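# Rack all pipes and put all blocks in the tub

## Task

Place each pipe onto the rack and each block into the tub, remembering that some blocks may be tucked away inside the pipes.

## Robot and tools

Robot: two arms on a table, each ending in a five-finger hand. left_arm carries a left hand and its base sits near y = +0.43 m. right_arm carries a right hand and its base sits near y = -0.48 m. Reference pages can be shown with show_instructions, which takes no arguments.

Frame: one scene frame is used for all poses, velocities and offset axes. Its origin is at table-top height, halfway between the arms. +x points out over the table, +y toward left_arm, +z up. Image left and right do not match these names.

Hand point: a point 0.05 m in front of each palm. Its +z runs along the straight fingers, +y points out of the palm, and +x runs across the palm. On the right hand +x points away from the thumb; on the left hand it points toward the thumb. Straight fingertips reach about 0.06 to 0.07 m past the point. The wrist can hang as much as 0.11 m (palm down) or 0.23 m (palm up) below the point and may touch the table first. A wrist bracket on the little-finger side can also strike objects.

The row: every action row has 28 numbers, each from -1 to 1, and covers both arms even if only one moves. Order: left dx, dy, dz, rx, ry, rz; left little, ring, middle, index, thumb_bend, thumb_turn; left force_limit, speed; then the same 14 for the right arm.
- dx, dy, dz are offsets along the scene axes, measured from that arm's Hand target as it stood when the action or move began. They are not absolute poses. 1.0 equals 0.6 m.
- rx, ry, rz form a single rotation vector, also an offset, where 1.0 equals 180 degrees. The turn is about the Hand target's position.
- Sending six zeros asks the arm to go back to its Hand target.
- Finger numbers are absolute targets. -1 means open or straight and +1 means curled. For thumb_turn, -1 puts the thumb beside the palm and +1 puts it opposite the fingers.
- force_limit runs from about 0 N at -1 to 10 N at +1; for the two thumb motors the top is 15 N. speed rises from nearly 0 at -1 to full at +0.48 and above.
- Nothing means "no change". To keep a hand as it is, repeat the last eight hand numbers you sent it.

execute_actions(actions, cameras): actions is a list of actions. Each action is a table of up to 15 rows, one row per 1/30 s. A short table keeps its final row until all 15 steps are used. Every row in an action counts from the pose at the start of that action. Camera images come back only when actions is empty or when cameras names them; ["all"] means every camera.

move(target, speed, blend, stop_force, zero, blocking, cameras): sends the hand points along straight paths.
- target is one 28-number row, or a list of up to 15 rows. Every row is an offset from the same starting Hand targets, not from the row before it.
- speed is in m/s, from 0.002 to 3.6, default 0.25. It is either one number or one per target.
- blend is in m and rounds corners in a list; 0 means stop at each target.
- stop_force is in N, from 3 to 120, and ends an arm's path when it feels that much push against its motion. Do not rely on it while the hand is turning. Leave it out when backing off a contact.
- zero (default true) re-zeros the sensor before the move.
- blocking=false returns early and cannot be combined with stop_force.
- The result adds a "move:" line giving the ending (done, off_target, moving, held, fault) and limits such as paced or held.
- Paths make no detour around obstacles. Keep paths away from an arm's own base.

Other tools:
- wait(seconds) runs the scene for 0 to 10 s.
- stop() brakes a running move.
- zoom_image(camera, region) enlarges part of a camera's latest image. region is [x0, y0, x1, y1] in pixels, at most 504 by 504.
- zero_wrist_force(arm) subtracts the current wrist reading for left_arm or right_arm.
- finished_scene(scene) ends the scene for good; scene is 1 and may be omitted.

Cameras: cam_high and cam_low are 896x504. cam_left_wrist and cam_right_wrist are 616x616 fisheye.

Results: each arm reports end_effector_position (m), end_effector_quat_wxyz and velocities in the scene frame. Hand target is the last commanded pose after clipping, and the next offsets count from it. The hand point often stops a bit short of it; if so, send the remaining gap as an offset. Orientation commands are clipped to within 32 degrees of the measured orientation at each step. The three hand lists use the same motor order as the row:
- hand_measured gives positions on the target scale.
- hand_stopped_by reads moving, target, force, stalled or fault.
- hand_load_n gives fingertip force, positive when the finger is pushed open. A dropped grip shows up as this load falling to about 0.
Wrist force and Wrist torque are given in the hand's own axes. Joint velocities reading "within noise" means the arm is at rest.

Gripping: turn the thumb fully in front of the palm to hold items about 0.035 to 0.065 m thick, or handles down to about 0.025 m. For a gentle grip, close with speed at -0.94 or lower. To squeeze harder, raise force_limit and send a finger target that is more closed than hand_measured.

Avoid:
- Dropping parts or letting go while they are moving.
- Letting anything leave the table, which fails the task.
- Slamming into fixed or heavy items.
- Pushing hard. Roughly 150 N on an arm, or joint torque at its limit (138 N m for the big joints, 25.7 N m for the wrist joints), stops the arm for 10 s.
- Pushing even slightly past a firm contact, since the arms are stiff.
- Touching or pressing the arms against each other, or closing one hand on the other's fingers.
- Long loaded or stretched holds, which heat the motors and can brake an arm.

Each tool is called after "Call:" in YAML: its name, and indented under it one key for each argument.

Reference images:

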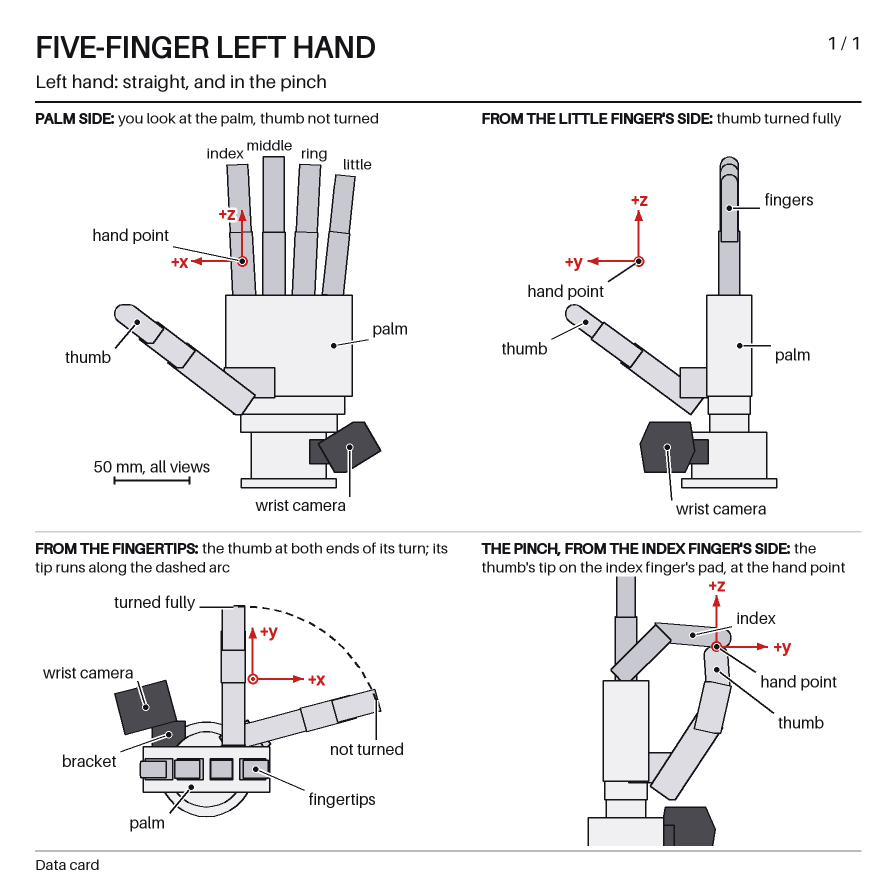

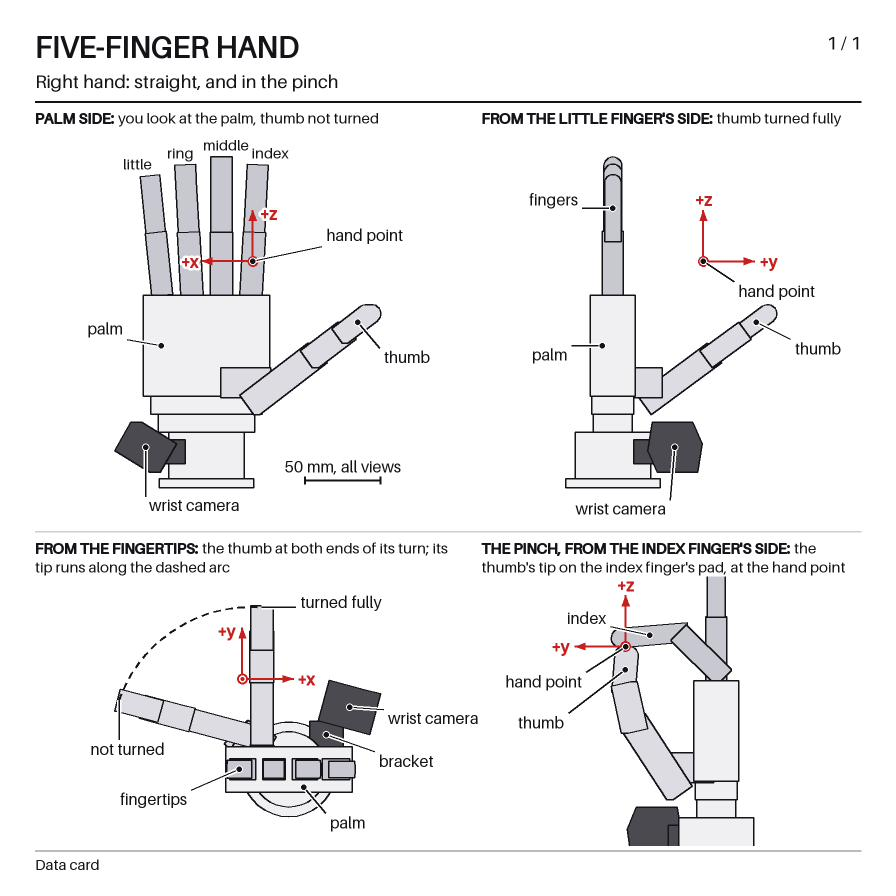

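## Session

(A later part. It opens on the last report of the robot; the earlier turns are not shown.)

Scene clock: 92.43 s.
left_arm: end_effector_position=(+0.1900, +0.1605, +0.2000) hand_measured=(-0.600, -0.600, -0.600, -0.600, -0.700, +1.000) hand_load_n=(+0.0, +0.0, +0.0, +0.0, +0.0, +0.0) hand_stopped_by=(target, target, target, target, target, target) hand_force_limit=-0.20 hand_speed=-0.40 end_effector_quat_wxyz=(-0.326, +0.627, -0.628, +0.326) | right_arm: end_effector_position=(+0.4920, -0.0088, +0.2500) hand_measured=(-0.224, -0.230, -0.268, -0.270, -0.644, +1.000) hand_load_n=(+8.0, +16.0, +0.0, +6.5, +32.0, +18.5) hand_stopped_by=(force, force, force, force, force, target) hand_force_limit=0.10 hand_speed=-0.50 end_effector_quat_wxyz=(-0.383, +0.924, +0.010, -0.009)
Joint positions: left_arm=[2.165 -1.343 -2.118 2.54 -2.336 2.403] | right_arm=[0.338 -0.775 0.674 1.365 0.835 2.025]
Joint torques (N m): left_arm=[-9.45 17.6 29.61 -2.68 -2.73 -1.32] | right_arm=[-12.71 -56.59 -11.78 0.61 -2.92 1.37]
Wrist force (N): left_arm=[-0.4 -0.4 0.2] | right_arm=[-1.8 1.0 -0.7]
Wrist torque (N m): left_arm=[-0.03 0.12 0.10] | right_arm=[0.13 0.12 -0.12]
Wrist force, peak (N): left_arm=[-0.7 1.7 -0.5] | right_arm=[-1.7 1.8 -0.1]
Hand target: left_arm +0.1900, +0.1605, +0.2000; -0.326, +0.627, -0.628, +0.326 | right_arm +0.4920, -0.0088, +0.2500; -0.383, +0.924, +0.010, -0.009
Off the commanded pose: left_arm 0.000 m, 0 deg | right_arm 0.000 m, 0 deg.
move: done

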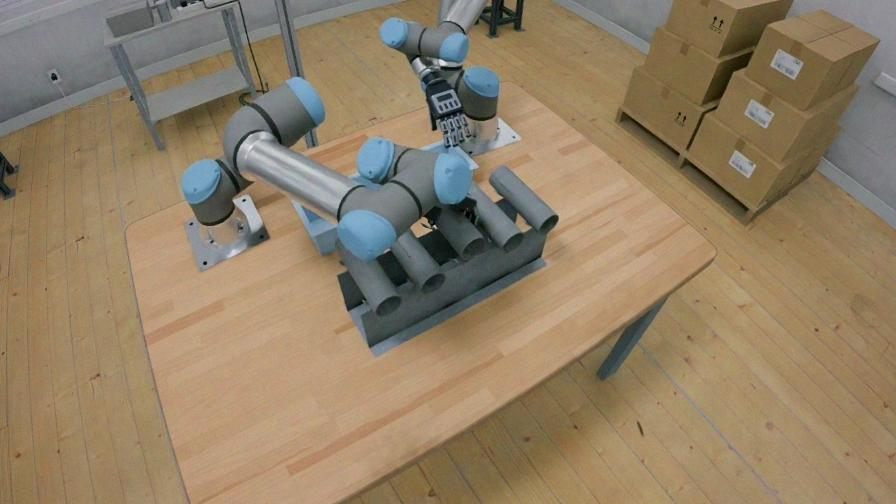

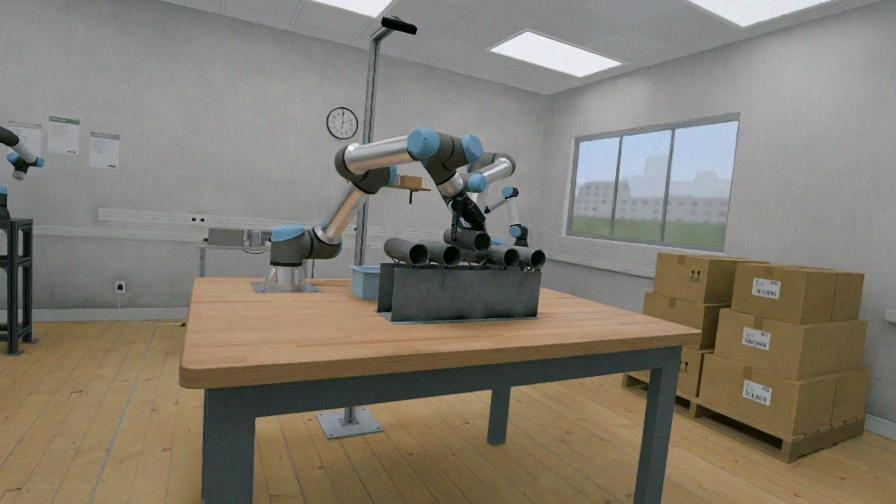

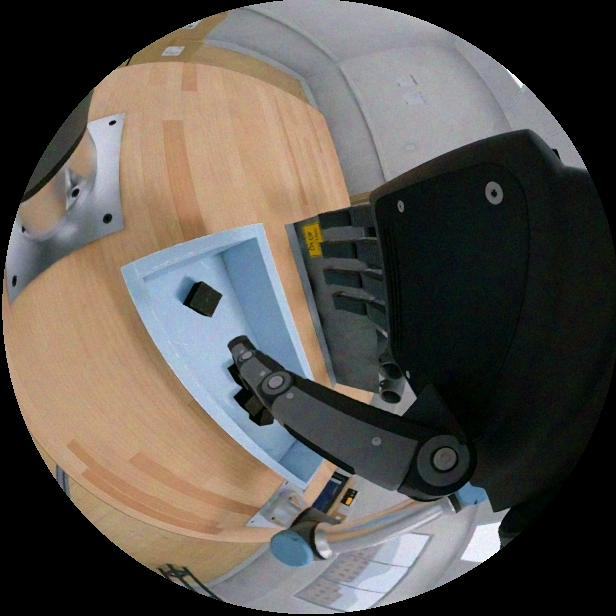

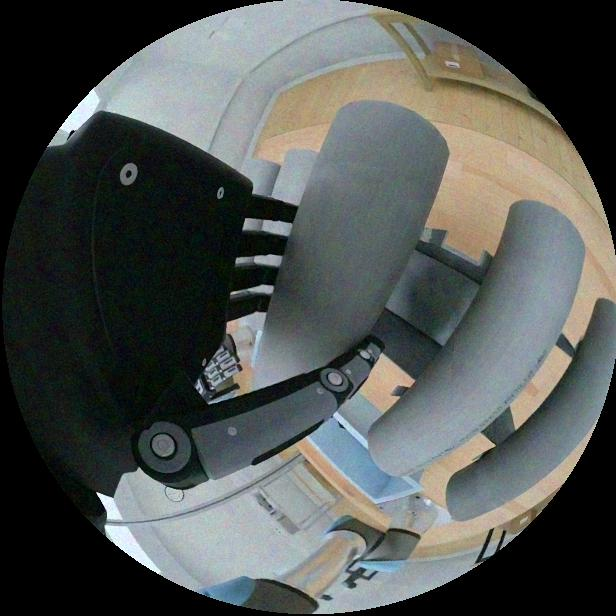

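Call:
move:
  target: [0,0,0,0,0,0,-0.6,-0.6,-0.6,-0.6,-0.7,1,-0.2,-0.4,0,0,-0.08,0,0,0,0.5,0.5,0.5,0.5,0.6,1,0.1,-0.5]
  speed: 0.06
  stop_force: 7
  cameras: ["cam_high", "cam_low", "cam_right_wrist"]

Call:
zoom_image:
  camera: "cam_low"
  region: [380, 200, 560, 290]

Call:
zoom_image:
  camera: "cam_high"
  region: [380, 160, 540, 300]

Scene clock: 102.23 s.
left_arm: end_effector_position=(+0.1900, +0.1605, +0.2000) hand_measured=(-0.600, -0.600, -0.600, -0.600, -0.700, +1.000) hand_load_n=(+0.0, +0.0, +0.0, +0.0, +0.0, +0.0) hand_stopped_by=(target, target, target, target, target, target) hand_force_limit=-0.20 hand_speed=-0.40 end_effector_quat_wxyz=(-0.326, +0.627, -0.628, +0.326) | right_arm: end_effector_position=(+0.4919, -0.0089, +0.2069) hand_measured=(-0.224, -0.230, -0.268, -0.270, -0.644, +1.000) hand_load_n=(+3.5, +13.5, +0.0, +10.0, +28.5, +11.0) hand_stopped_by=(force, force, force, force, force, target) hand_force_limit=0.10 hand_speed=-0.50 end_effector_quat_wxyz=(-0.382, +0.924, +0.010, -0.010)
Joint positions: left_arm=[2.165 -1.343 -2.118 2.54 -2.336 2.403] | right_arm=[0.338 -0.781 0.795 1.251 0.836 2.025]
Joint torques (N m): left_arm=[-8.98 15.22 30.45 -2.51 -2.84 -1.35] | right_arm=[4.33 -42.42 -24.98 3.22 -0.93 1.06]
Wrist force (N): left_arm=[-0.4 -0.4 0.6] | right_arm=[-1.8 1.0 -0.7]
Wrist torque (N m): left_arm=[-0.04 0.13 0.10] | right_arm=[0.14 0.14 -0.07]
Wrist force, peak (N): left_arm=[-0.9 -0.4 0.3] | right_arm=[-0.9 -13.6 1.4]
Hand target: left_arm +0.1900, +0.1605, +0.2000; -0.326, +0.627, -0.628, +0.326 | right_arm +0.4919, -0.0089, +0.2069; -0.382, +0.924, +0.010, -0.010 (not the last commanded pose)
Off the commanded pose: left_arm 0.000 m, 0 deg | right_arm 0.005 m, 0 deg.
move: contact (right_arm)
Images, in order (width x height): cam_high 896x504, cam_low 896x504, cam_right_wrist 616x616.

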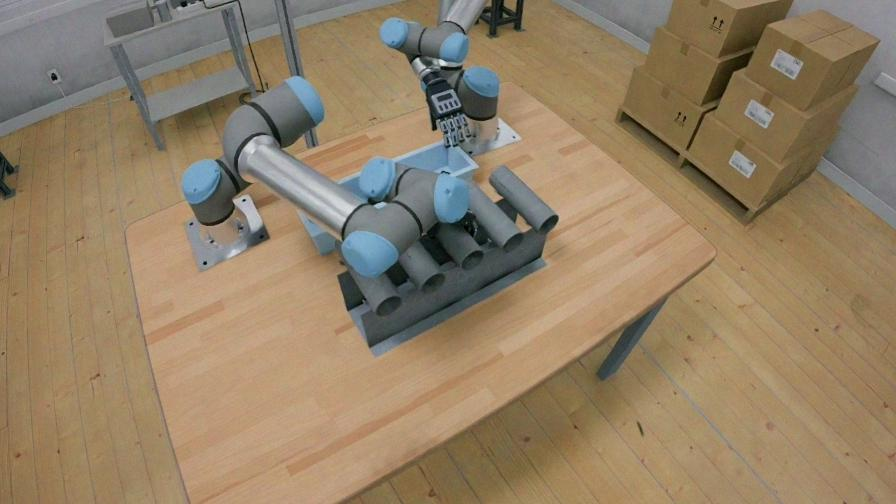

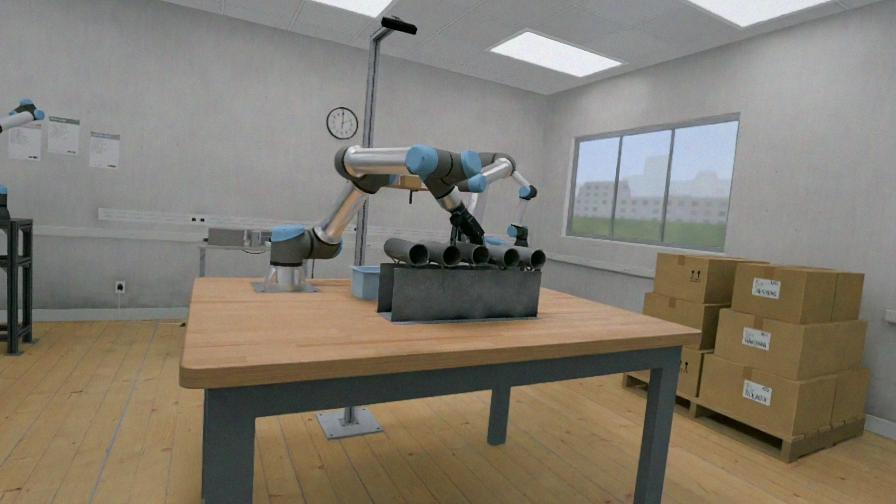

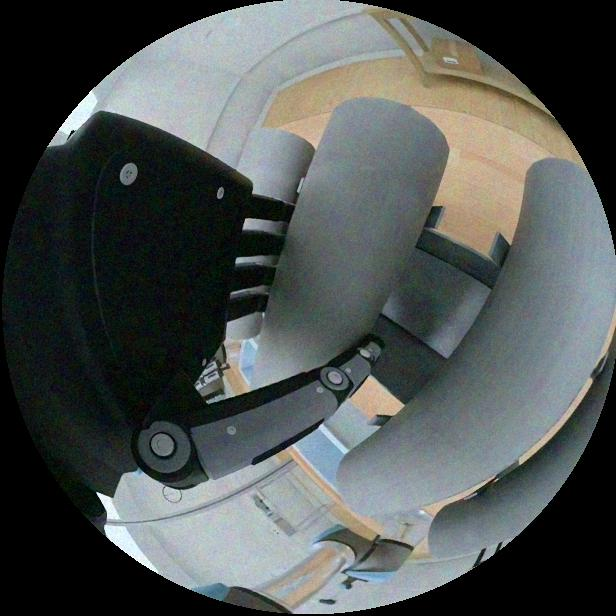

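Scaled by 2.800 from the camera's 896x504 image, which has a finer 1280x720 frame.

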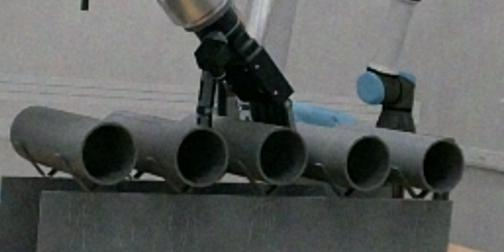

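Scaled by 3.150 from the camera's 896x504 image, which has a finer 1280x720 frame.

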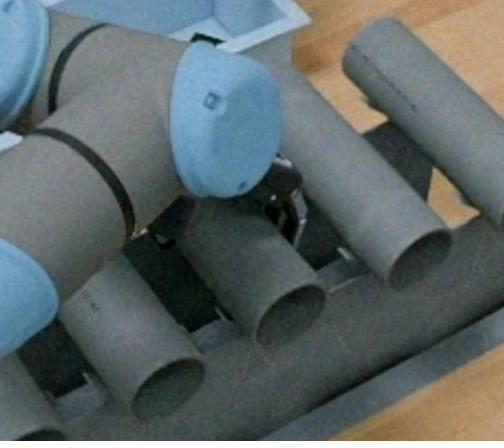

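Call:
move:
  target:
    - [0.0167,0.0658,0.1333,0,0,0,-0.55,-0.55,-0.55,-0.55,-1,1,0,0,0,0,0,0,0,0,-0.55,-0.55,-0.55,-0.55,-1,1,0.1,-0.3]
    - [0.1333,0.1325,0.2167,0.0217,0.0217,-0.25,-0.55,-0.55,-0.55,-0.55,-1,1,0,0,0,0,0.1385,0,0,0,-0.55,-0.55,-0.55,-0.55,-1,1,0.1,-0.3]
    - [0.3833,0.1242,0.2167,0.0435,0.0435,-0.4986,-0.55,-0.55,-0.55,-0.55,-1,1,0,0,0,-0.1752,0.1385,0,0,0,-0.55,-0.55,-0.55,-0.55,-1,1,0.1,-0.3]
    - [0.5033,0.0862,0.1667,0.0435,0.0435,-0.4986,-0.55,-0.55,-0.55,-0.55,-1,1,0,0,0,-0.1752,0.0885,0,0,0,-0.55,-0.55,-0.55,-0.55,-1,1,0.1,-0.3]
  speed: 0.25
  blend: [0, 0.03, 0.03, 0]
  cameras: ["all"]

Call:
zoom_image:
  camera: "cam_high"
  region: [300, 120, 580, 330]

Call:
zoom_image:
  camera: "cam_low"
  region: [380, 200, 560, 290]

Scene clock: 109.97 s.
left_arm: end_effector_position=(+0.4919, +0.2122, +0.3001) hand_measured=(-0.550, -0.550, -0.550, -0.550, -1.000, +1.000) hand_load_n=(+0.0, +0.0, +0.0, +0.0, +0.0, +0.0) hand_stopped_by=(target, target, target, target, target, target) hand_force_limit=0.00 hand_speed=0.00 end_effector_quat_wxyz=(+0.000, +0.000, +0.924, -0.383) | right_arm: end_effector_position=(+0.4919, -0.1140, +0.2600) hand_measured=(-0.550, -0.550, -0.550, -0.550, -1.000, +1.000) hand_load_n=(+0.0, +0.0, +0.0, +0.0, +0.0, +0.0) hand_stopped_by=(target, target, target, target, target, target) hand_force_limit=0.10 hand_speed=-0.30 end_effector_quat_wxyz=(-0.382, +0.924, +0.010, -0.010)
Joint positions: left_arm=[3.278 -2.04 -1.184 1.55 -0.791 4.86] | right_arm=[0.161 -0.931 0.956 1.403 0.796 1.787]
Joint torques (N m): left_arm=[-8.52 30.59 30.49 -3.66 -0.94 -1.43] | right_arm=[-12.64 -50.66 -10.86 0.69 -2.75 1.41]
Wrist force (N): left_arm=[-0.3 -0.4 -0.2] | right_arm=[-1.8 -0.8 -1.9]
Wrist torque (N m): left_arm=[0.01 0.09 0.07] | right_arm=[0.03 0.16 0.00]
Wrist force, peak (N): left_arm=[-0.9 -1.3 0.0] | right_arm=[-2.0 -1.0 -2.3]
Hand target: left_arm +0.4920, +0.2122, +0.3000; +0.000, +0.000, +0.924, -0.383 | right_arm +0.4919, -0.1140, +0.2600; -0.382, +0.924, +0.010, -0.010
Off the commanded pose: left_arm 0.000 m, 0 deg | right_arm 0.000 m, 0 deg.
move: done

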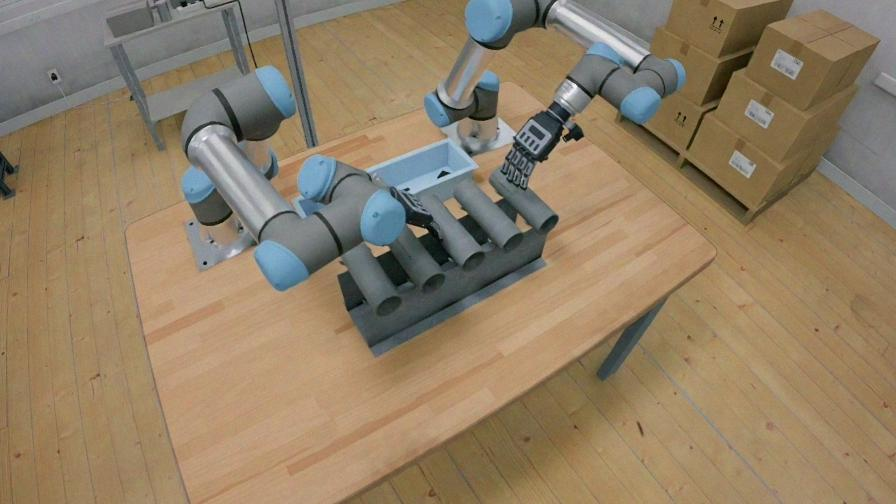

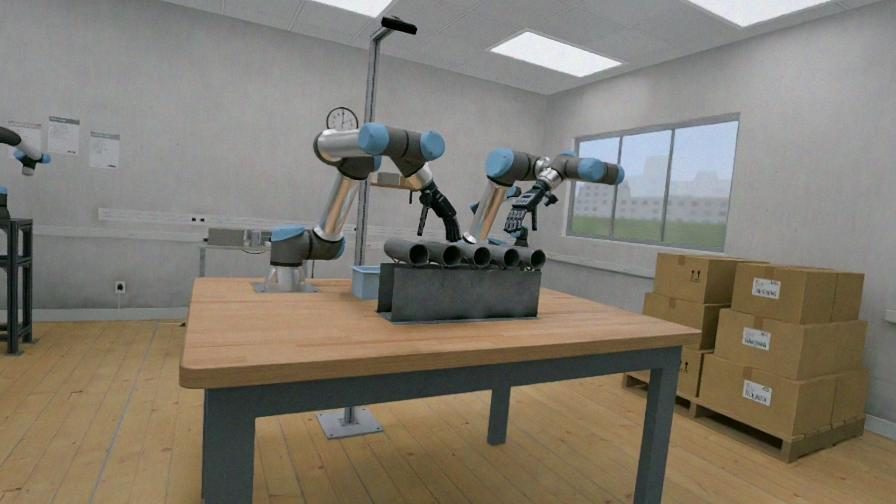

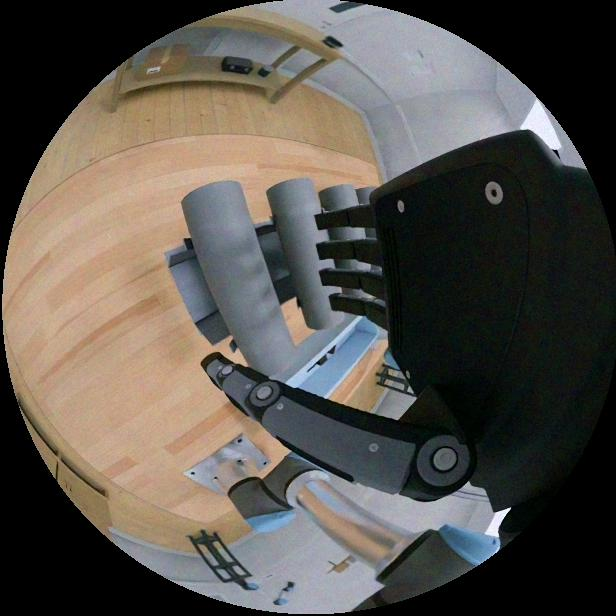

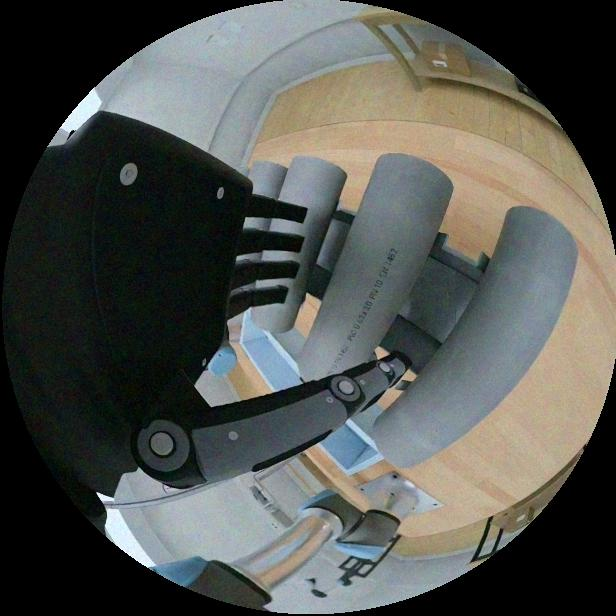

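Scaled by 1.800 from the camera's 896x504 image, which has a finer 1280x720 frame.

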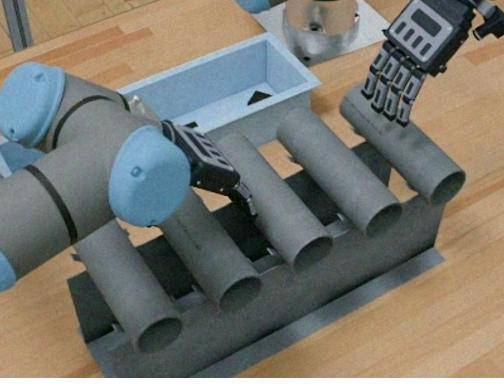

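Scaled by 2.800 from the camera's 896x504 image, which has a finer 1280x720 frame.

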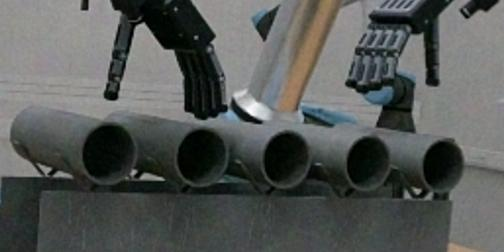

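Call:
zoom_image:
  camera: "cam_left_wrist"
  region: [160, 160, 340, 400]

Call:
zoom_image:
  camera: "cam_right_wrist"
  region: [280, 140, 480, 400]

Scaled by 2.100 from the camera's 616x616 image, which has a finer 880x880 frame.

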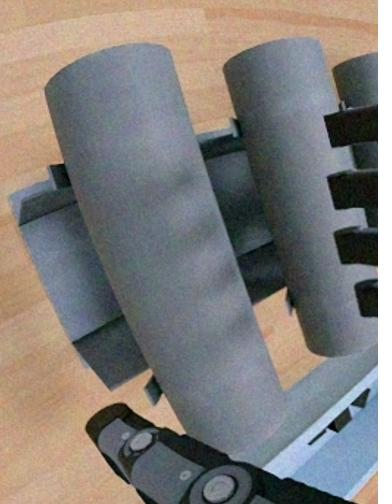

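Scaled by 1.938 from the camera's 616x616 image, which has a finer 880x880 frame.

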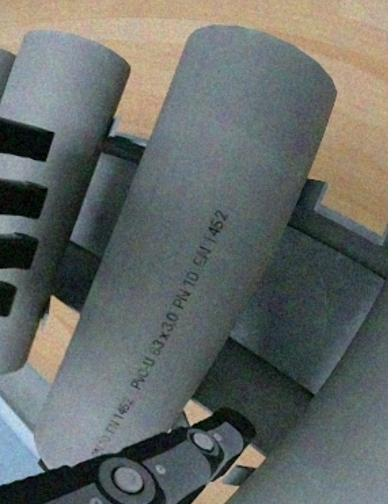

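Call:
move:
  target: [0,-0.0117,-0.0667,0,0,0,-0.55,-0.55,-0.55,-0.55,-1,1,0,0,0,0,-0.0875,0,0,0,-0.55,-0.55,-0.55,-0.55,-1,1,0.1,-0.3]
  speed: 0.1
  stop_force: 10
  cameras: ["cam_low", "cam_left_wrist", "cam_right_wrist"]

Call:
zoom_image:
  camera: "cam_left_wrist"
  region: [140, 140, 340, 400]

Call:
zoom_image:
  camera: "cam_right_wrist"
  region: [220, 100, 460, 400]

Call:
zoom_image:
  camera: "cam_low"
  region: [380, 200, 560, 290]

Scene clock: 115.90 s.
left_arm: end_effector_position=(+0.4920, +0.2052, +0.2600) hand_measured=(-0.550, -0.550, -0.550, -0.550, -1.000, +1.000) hand_load_n=(+0.0, +0.0, +0.0, +0.0, +0.0, +0.0) hand_stopped_by=(target, target, target, target, target, target) hand_force_limit=0.00 hand_speed=0.00 end_effector_quat_wxyz=(+0.000, +0.000, +0.924, -0.383) | right_arm: end_effector_position=(+0.4919, -0.1140, +0.2075) hand_measured=(-0.550, -0.550, -0.550, -0.550, -1.000, +1.000) hand_load_n=(+0.0, +0.0, +0.0, +0.0, +0.0, +0.0) hand_stopped_by=(target, target, target, target, target, target) hand_force_limit=0.10 hand_speed=-0.30 end_effector_quat_wxyz=(-0.382, +0.924, +0.010, -0.010)
Joint positions: left_arm=[3.263 -2.056 -1.26 1.655 -0.79 4.839] | right_arm=[0.161 -0.918 1.069 1.277 0.796 1.787]
Joint torques (N m): left_arm=[-8.82 30.75 7.37 -0.78 2.6 -1.42] | right_arm=[1.28 -33.55 -10.72 0.74 -2.76 1.48]
Wrist force (N): left_arm=[0.0 -0.1 -0.4] | right_arm=[-2.1 -0.7 -2.1]
Wrist torque (N m): left_arm=[0.05 0.04 0.10] | right_arm=[0.06 0.22 -0.08]
Wrist force, peak (N): left_arm=[-0.3 -0.2 -0.7] | right_arm=[-2.1 -1.2 -2.4]
Hand target: left_arm +0.4920, +0.2052, +0.2600; +0.000, +0.000, +0.924, -0.383 | right_arm +0.4919, -0.1140, +0.2075; -0.382, +0.924, +0.010, -0.010
Off the commanded pose: left_arm 0.000 m, 0 deg | right_arm 0.000 m, 0 deg.
move: done
Images, in order (width x height): cam_low 896x504, cam_left_wrist 616x616, cam_right_wrist 616x616.

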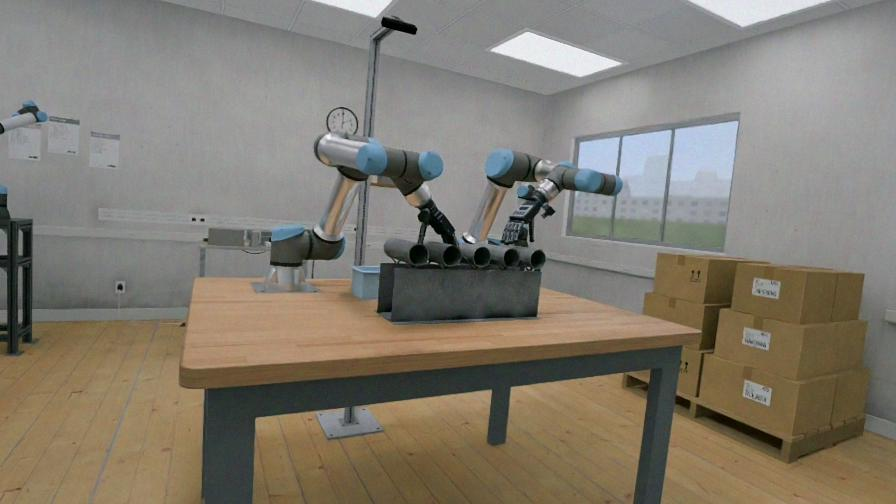

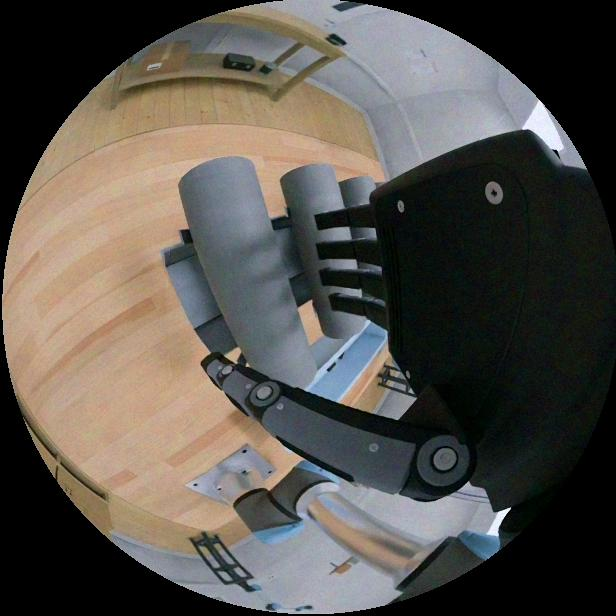

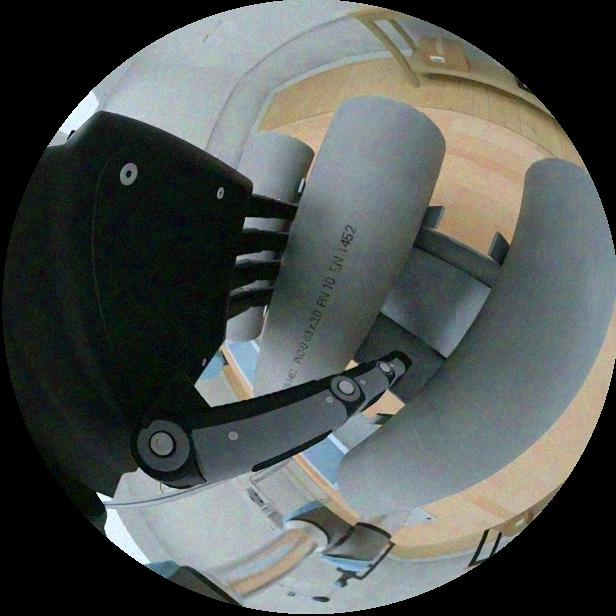

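Scaled by 1.938 from the camera's 616x616 image, which has a finer 880x880 frame.

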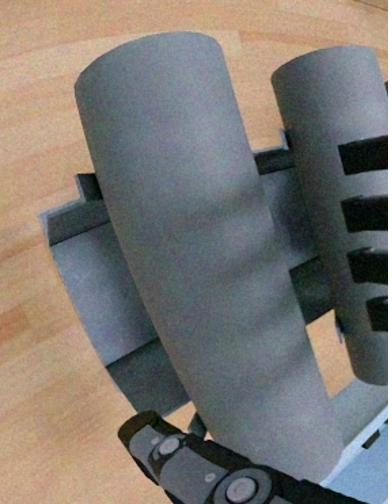

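Scaled by 1.680 from the camera's 616x616 image, which has a finer 880x880 frame.

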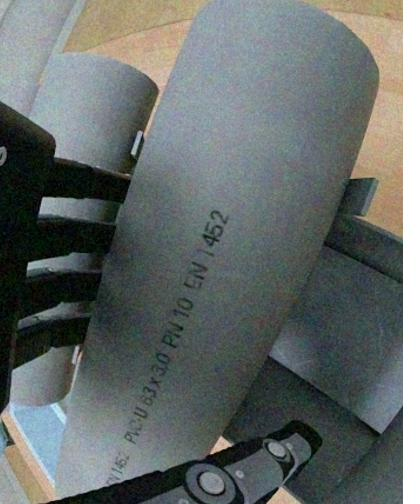

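Scaled by 2.800 from the camera's 896x504 image, which has a finer 1280x720 frame.

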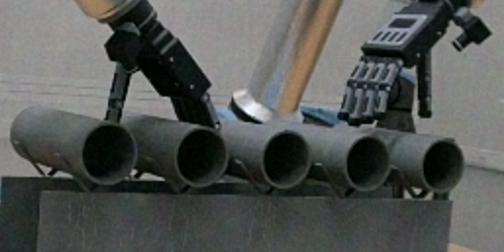

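Call:
move:
  target: [0,-0.0037,-0.1,0,0,0,-0.55,-0.55,-0.55,-0.55,-1,1,0,0,0,0,0,0,0,0,0.5,0.5,0.5,0.5,0.6,1,-0.2,-0.7]
  speed: 0.08
  stop_force: 10
  cameras: ["cam_low", "cam_left_wrist", "cam_right_wrist"]

Call:
zoom_image:
  camera: "cam_left_wrist"
  region: [140, 100, 380, 400]

Call:
zoom_image:
  camera: "cam_low"
  region: [380, 200, 560, 290]

Scene clock: 120.20 s.
left_arm: end_effector_position=(+0.4920, +0.2030, +0.2000) hand_measured=(-0.550, -0.550, -0.550, -0.550, -1.000, +1.000) hand_load_n=(+0.0, +0.0, +0.0, +0.0, +0.0, +0.0) hand_stopped_by=(target, target, target, target, target, target) hand_force_limit=0.00 hand_speed=0.00 end_effector_quat_wxyz=(+0.000, +0.000, +0.924, -0.383) | right_arm: end_effector_position=(+0.4919, -0.1140, +0.2075) hand_measured=(-0.250, -0.276, -0.278, -0.304, -0.676, +1.000) hand_load_n=(+11.5, +4.5, +10.5, +0.5, +6.5, +0.0) hand_stopped_by=(force, force, force, force, force, target) hand_force_limit=-0.20 hand_speed=-0.70 end_effector_quat_wxyz=(-0.382, +0.924, +0.010, -0.010)
Joint positions: left_arm=[3.259 -2.092 -1.361 1.797 -0.789 4.833] | right_arm=[0.161 -0.918 1.069 1.277 0.796 1.787]
Joint torques (N m): left_arm=[-8.68 31.32 6.74 -0.82 2.48 -1.39] | right_arm=[1.14 -33.89 -13.95 3.67 1.78 -0.76]
Wrist force (N): left_arm=[0.1 0.0 -0.1] | right_arm=[0.4 -18.0 7.5]
Wrist torque (N m): left_arm=[0.05 0.02 0.09] | right_arm=[-0.19 -0.23 -0.86]
Wrist force, peak (N): left_arm=[-0.6 -0.2 -0.6] | right_arm=[0.3 -21.1 7.7]
Hand target: left_arm +0.4920, +0.2030, +0.2000; +0.000, +0.000, +0.924, -0.383 | right_arm +0.4919, -0.1140, +0.2075; -0.382, +0.924, +0.010, -0.010
Off the commanded pose: left_arm 0.000 m, 0 deg | right_arm 0.000 m, 0 deg.
move: done
Images, in order (width x height): cam_low 896x504, cam_left_wrist 616x616, cam_right_wrist 616x616.

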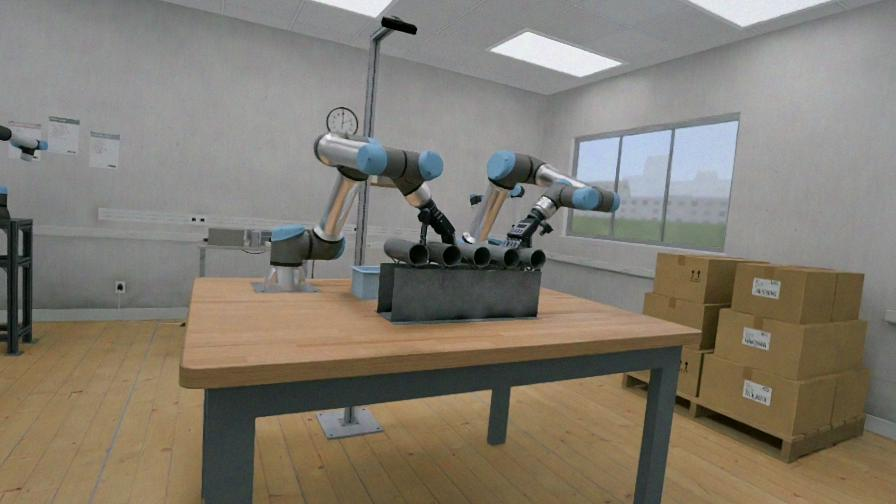

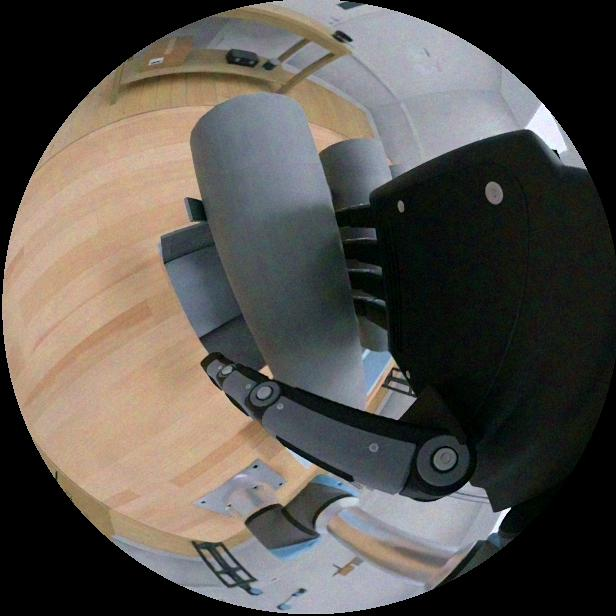

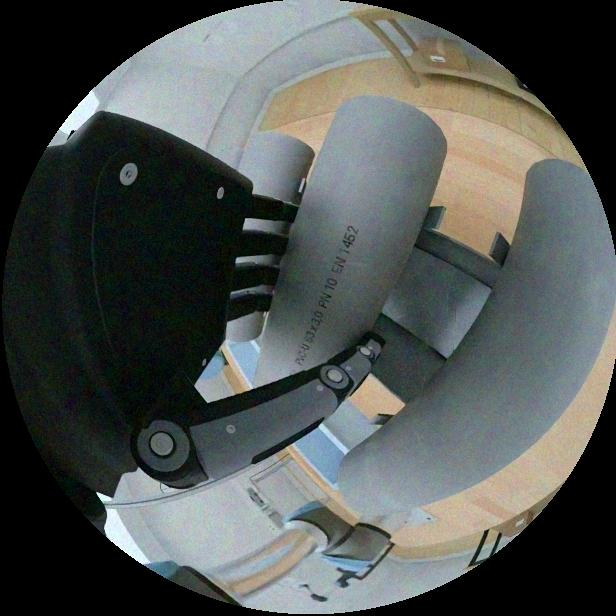

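Scaled by 1.680 from the camera's 616x616 image, which has a finer 880x880 frame.

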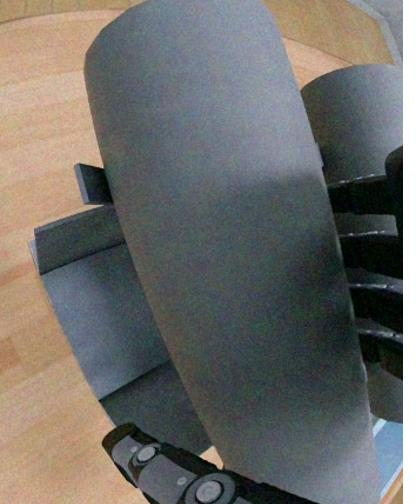

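Scaled by 2.800 from the camera's 896x504 image, which has a finer 1280x720 frame.

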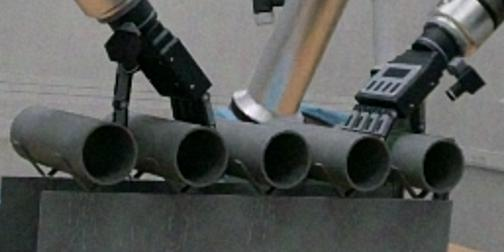

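Call:
move:
  target:
    - [0,0,0,0,0,0,0.5,0.5,0.5,0.5,0.6,1,-0.2,-0.7,0,0,0.1375,0,0,0,0.5,0.5,0.5,0.5,0.6,1,-0.2,-0.7]
    - [0,0,0,0,0,0,0.5,0.5,0.5,0.5,0.6,1,-0.2,-0.7,-0.3865,-0.06,0.1542,0,0,0,0.5,0.5,0.5,0.5,0.6,1,-0.2,-0.7]
    - [0,0,0,0,0,0,0.5,0.5,0.5,0.5,0.6,1,-0.2,-0.7,-0.3865,-0.06,0.0208,0,-0.05,0,0.5,0.5,0.5,0.5,0.6,1,-0.2,-0.7]
    - [0,0,0,0,0,0,0.5,0.5,0.5,0.5,0.6,1,-0.2,-0.7,-0.4448,-0.06,-0.0708,0,-0.25,0,0.5,0.5,0.5,0.5,0.6,1,-0.2,-0.7]
  speed: 0.25
  blend: [0.03, 0.04, 0.02, 0]
  cameras: ["all"]

Call:
zoom_image:
  camera: "cam_high"
  region: [280, 120, 480, 250]

Call:
zoom_image:
  camera: "cam_low"
  region: [380, 200, 560, 290]

Scene clock: 128.57 s.
left_arm: end_effector_position=(+0.4920, +0.2030, +0.2000) hand_measured=(-0.276, -0.278, -0.278, -0.278, -0.648, +1.000) hand_load_n=(+3.5, +5.5, +5.0, +6.0, +8.0, +0.5) hand_stopped_by=(force, force, force, force, force, target) hand_force_limit=-0.20 hand_speed=-0.70 end_effector_quat_wxyz=(+0.000, +0.000, +0.924, -0.383) | right_arm: end_effector_position=(+0.2251, -0.1500, +0.1650) hand_measured=(-0.250, -0.276, -0.278, -0.304, -0.678, +1.000) hand_load_n=(+3.5, +0.0, +5.0, +0.0, +9.0, +5.5) hand_stopped_by=(force, force, force, force, force, target) hand_force_limit=-0.20 hand_speed=-0.70 end_effector_quat_wxyz=(-0.350, +0.857, +0.156, +0.345)
Joint positions: left_arm=[3.259 -2.092 -1.361 1.797 -0.789 4.833] | right_arm=[0.461 -1.934 2.277 0.259 1.155 1.913]
Joint torques (N m): left_arm=[15.77 33.61 14.04 -2.74 -0.07 0.67] | right_arm=[12.05 -11.86 -12.26 -1.41 0.85 1.31]
Wrist force (N): left_arm=[-0.5 -10.9 7.5] | right_arm=[-1.9 0.3 -0.2]
Wrist torque (N m): left_arm=[-0.06 0.35 0.40] | right_arm=[0.03 0.03 -0.07]
Wrist force, peak (N): left_arm=[-1.6 -20.4 10.3] | right_arm=[0.4 -18.5 7.5]
Hand target: left_arm +0.4920, +0.2030, +0.2000; +0.000, +0.000, +0.924, -0.383 | right_arm +0.2251, -0.1500, +0.1650; -0.350, +0.857, +0.156, +0.345
Off the commanded pose: left_arm 0.000 m, 0 deg | right_arm 0.000 m, 0 deg.
move: done; blend cut to 0 m at target 1

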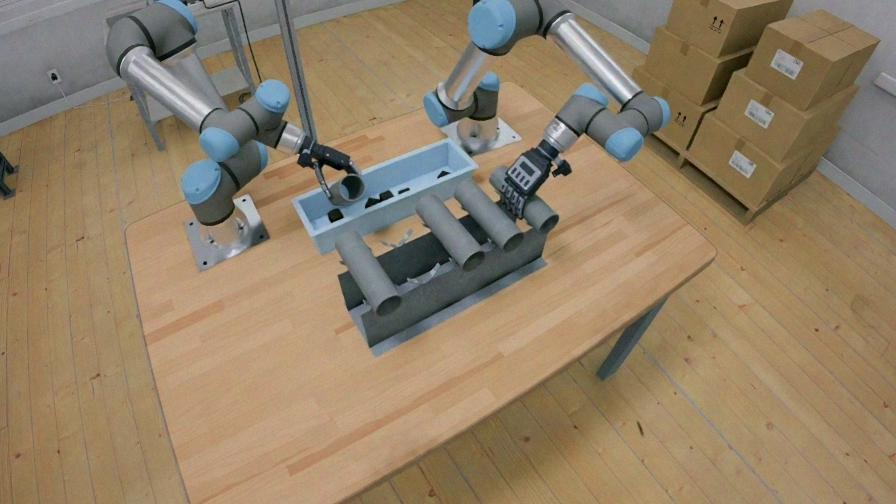

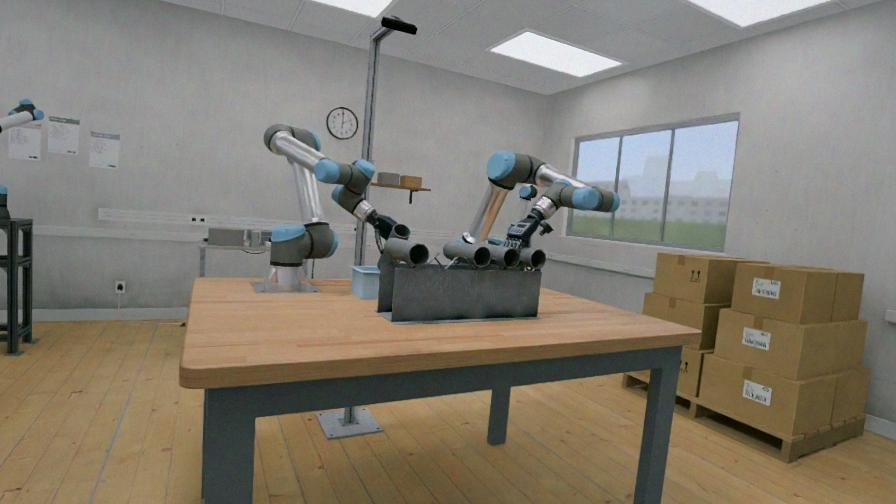

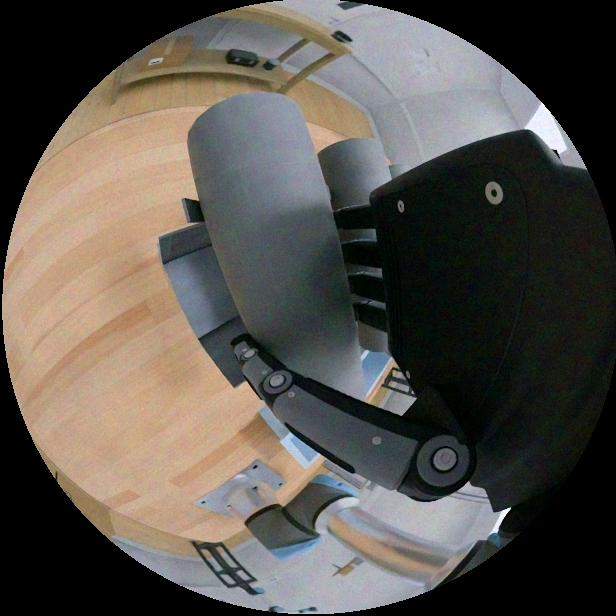

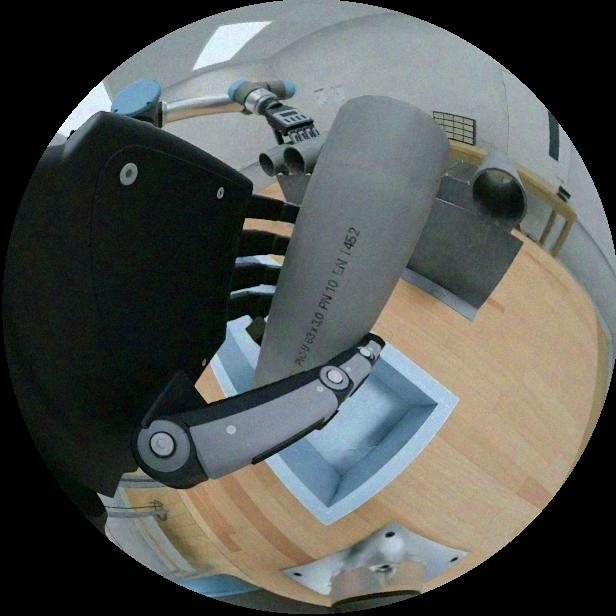

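Scaled by 2.520 from the camera's 896x504 image, which has a finer 1280x720 frame.

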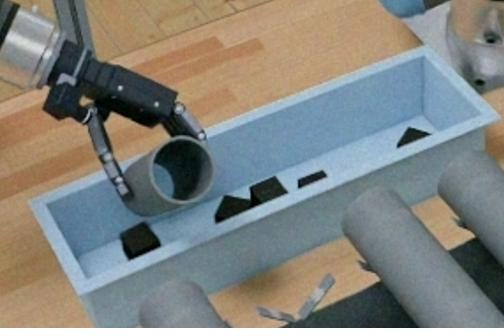

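Scaled by 2.800 from the camera's 896x504 image, which has a finer 1280x720 frame.

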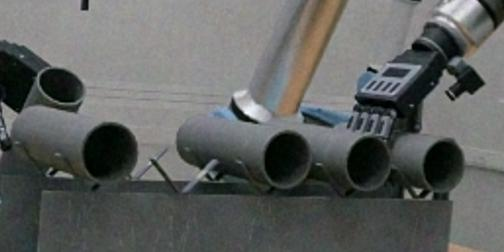

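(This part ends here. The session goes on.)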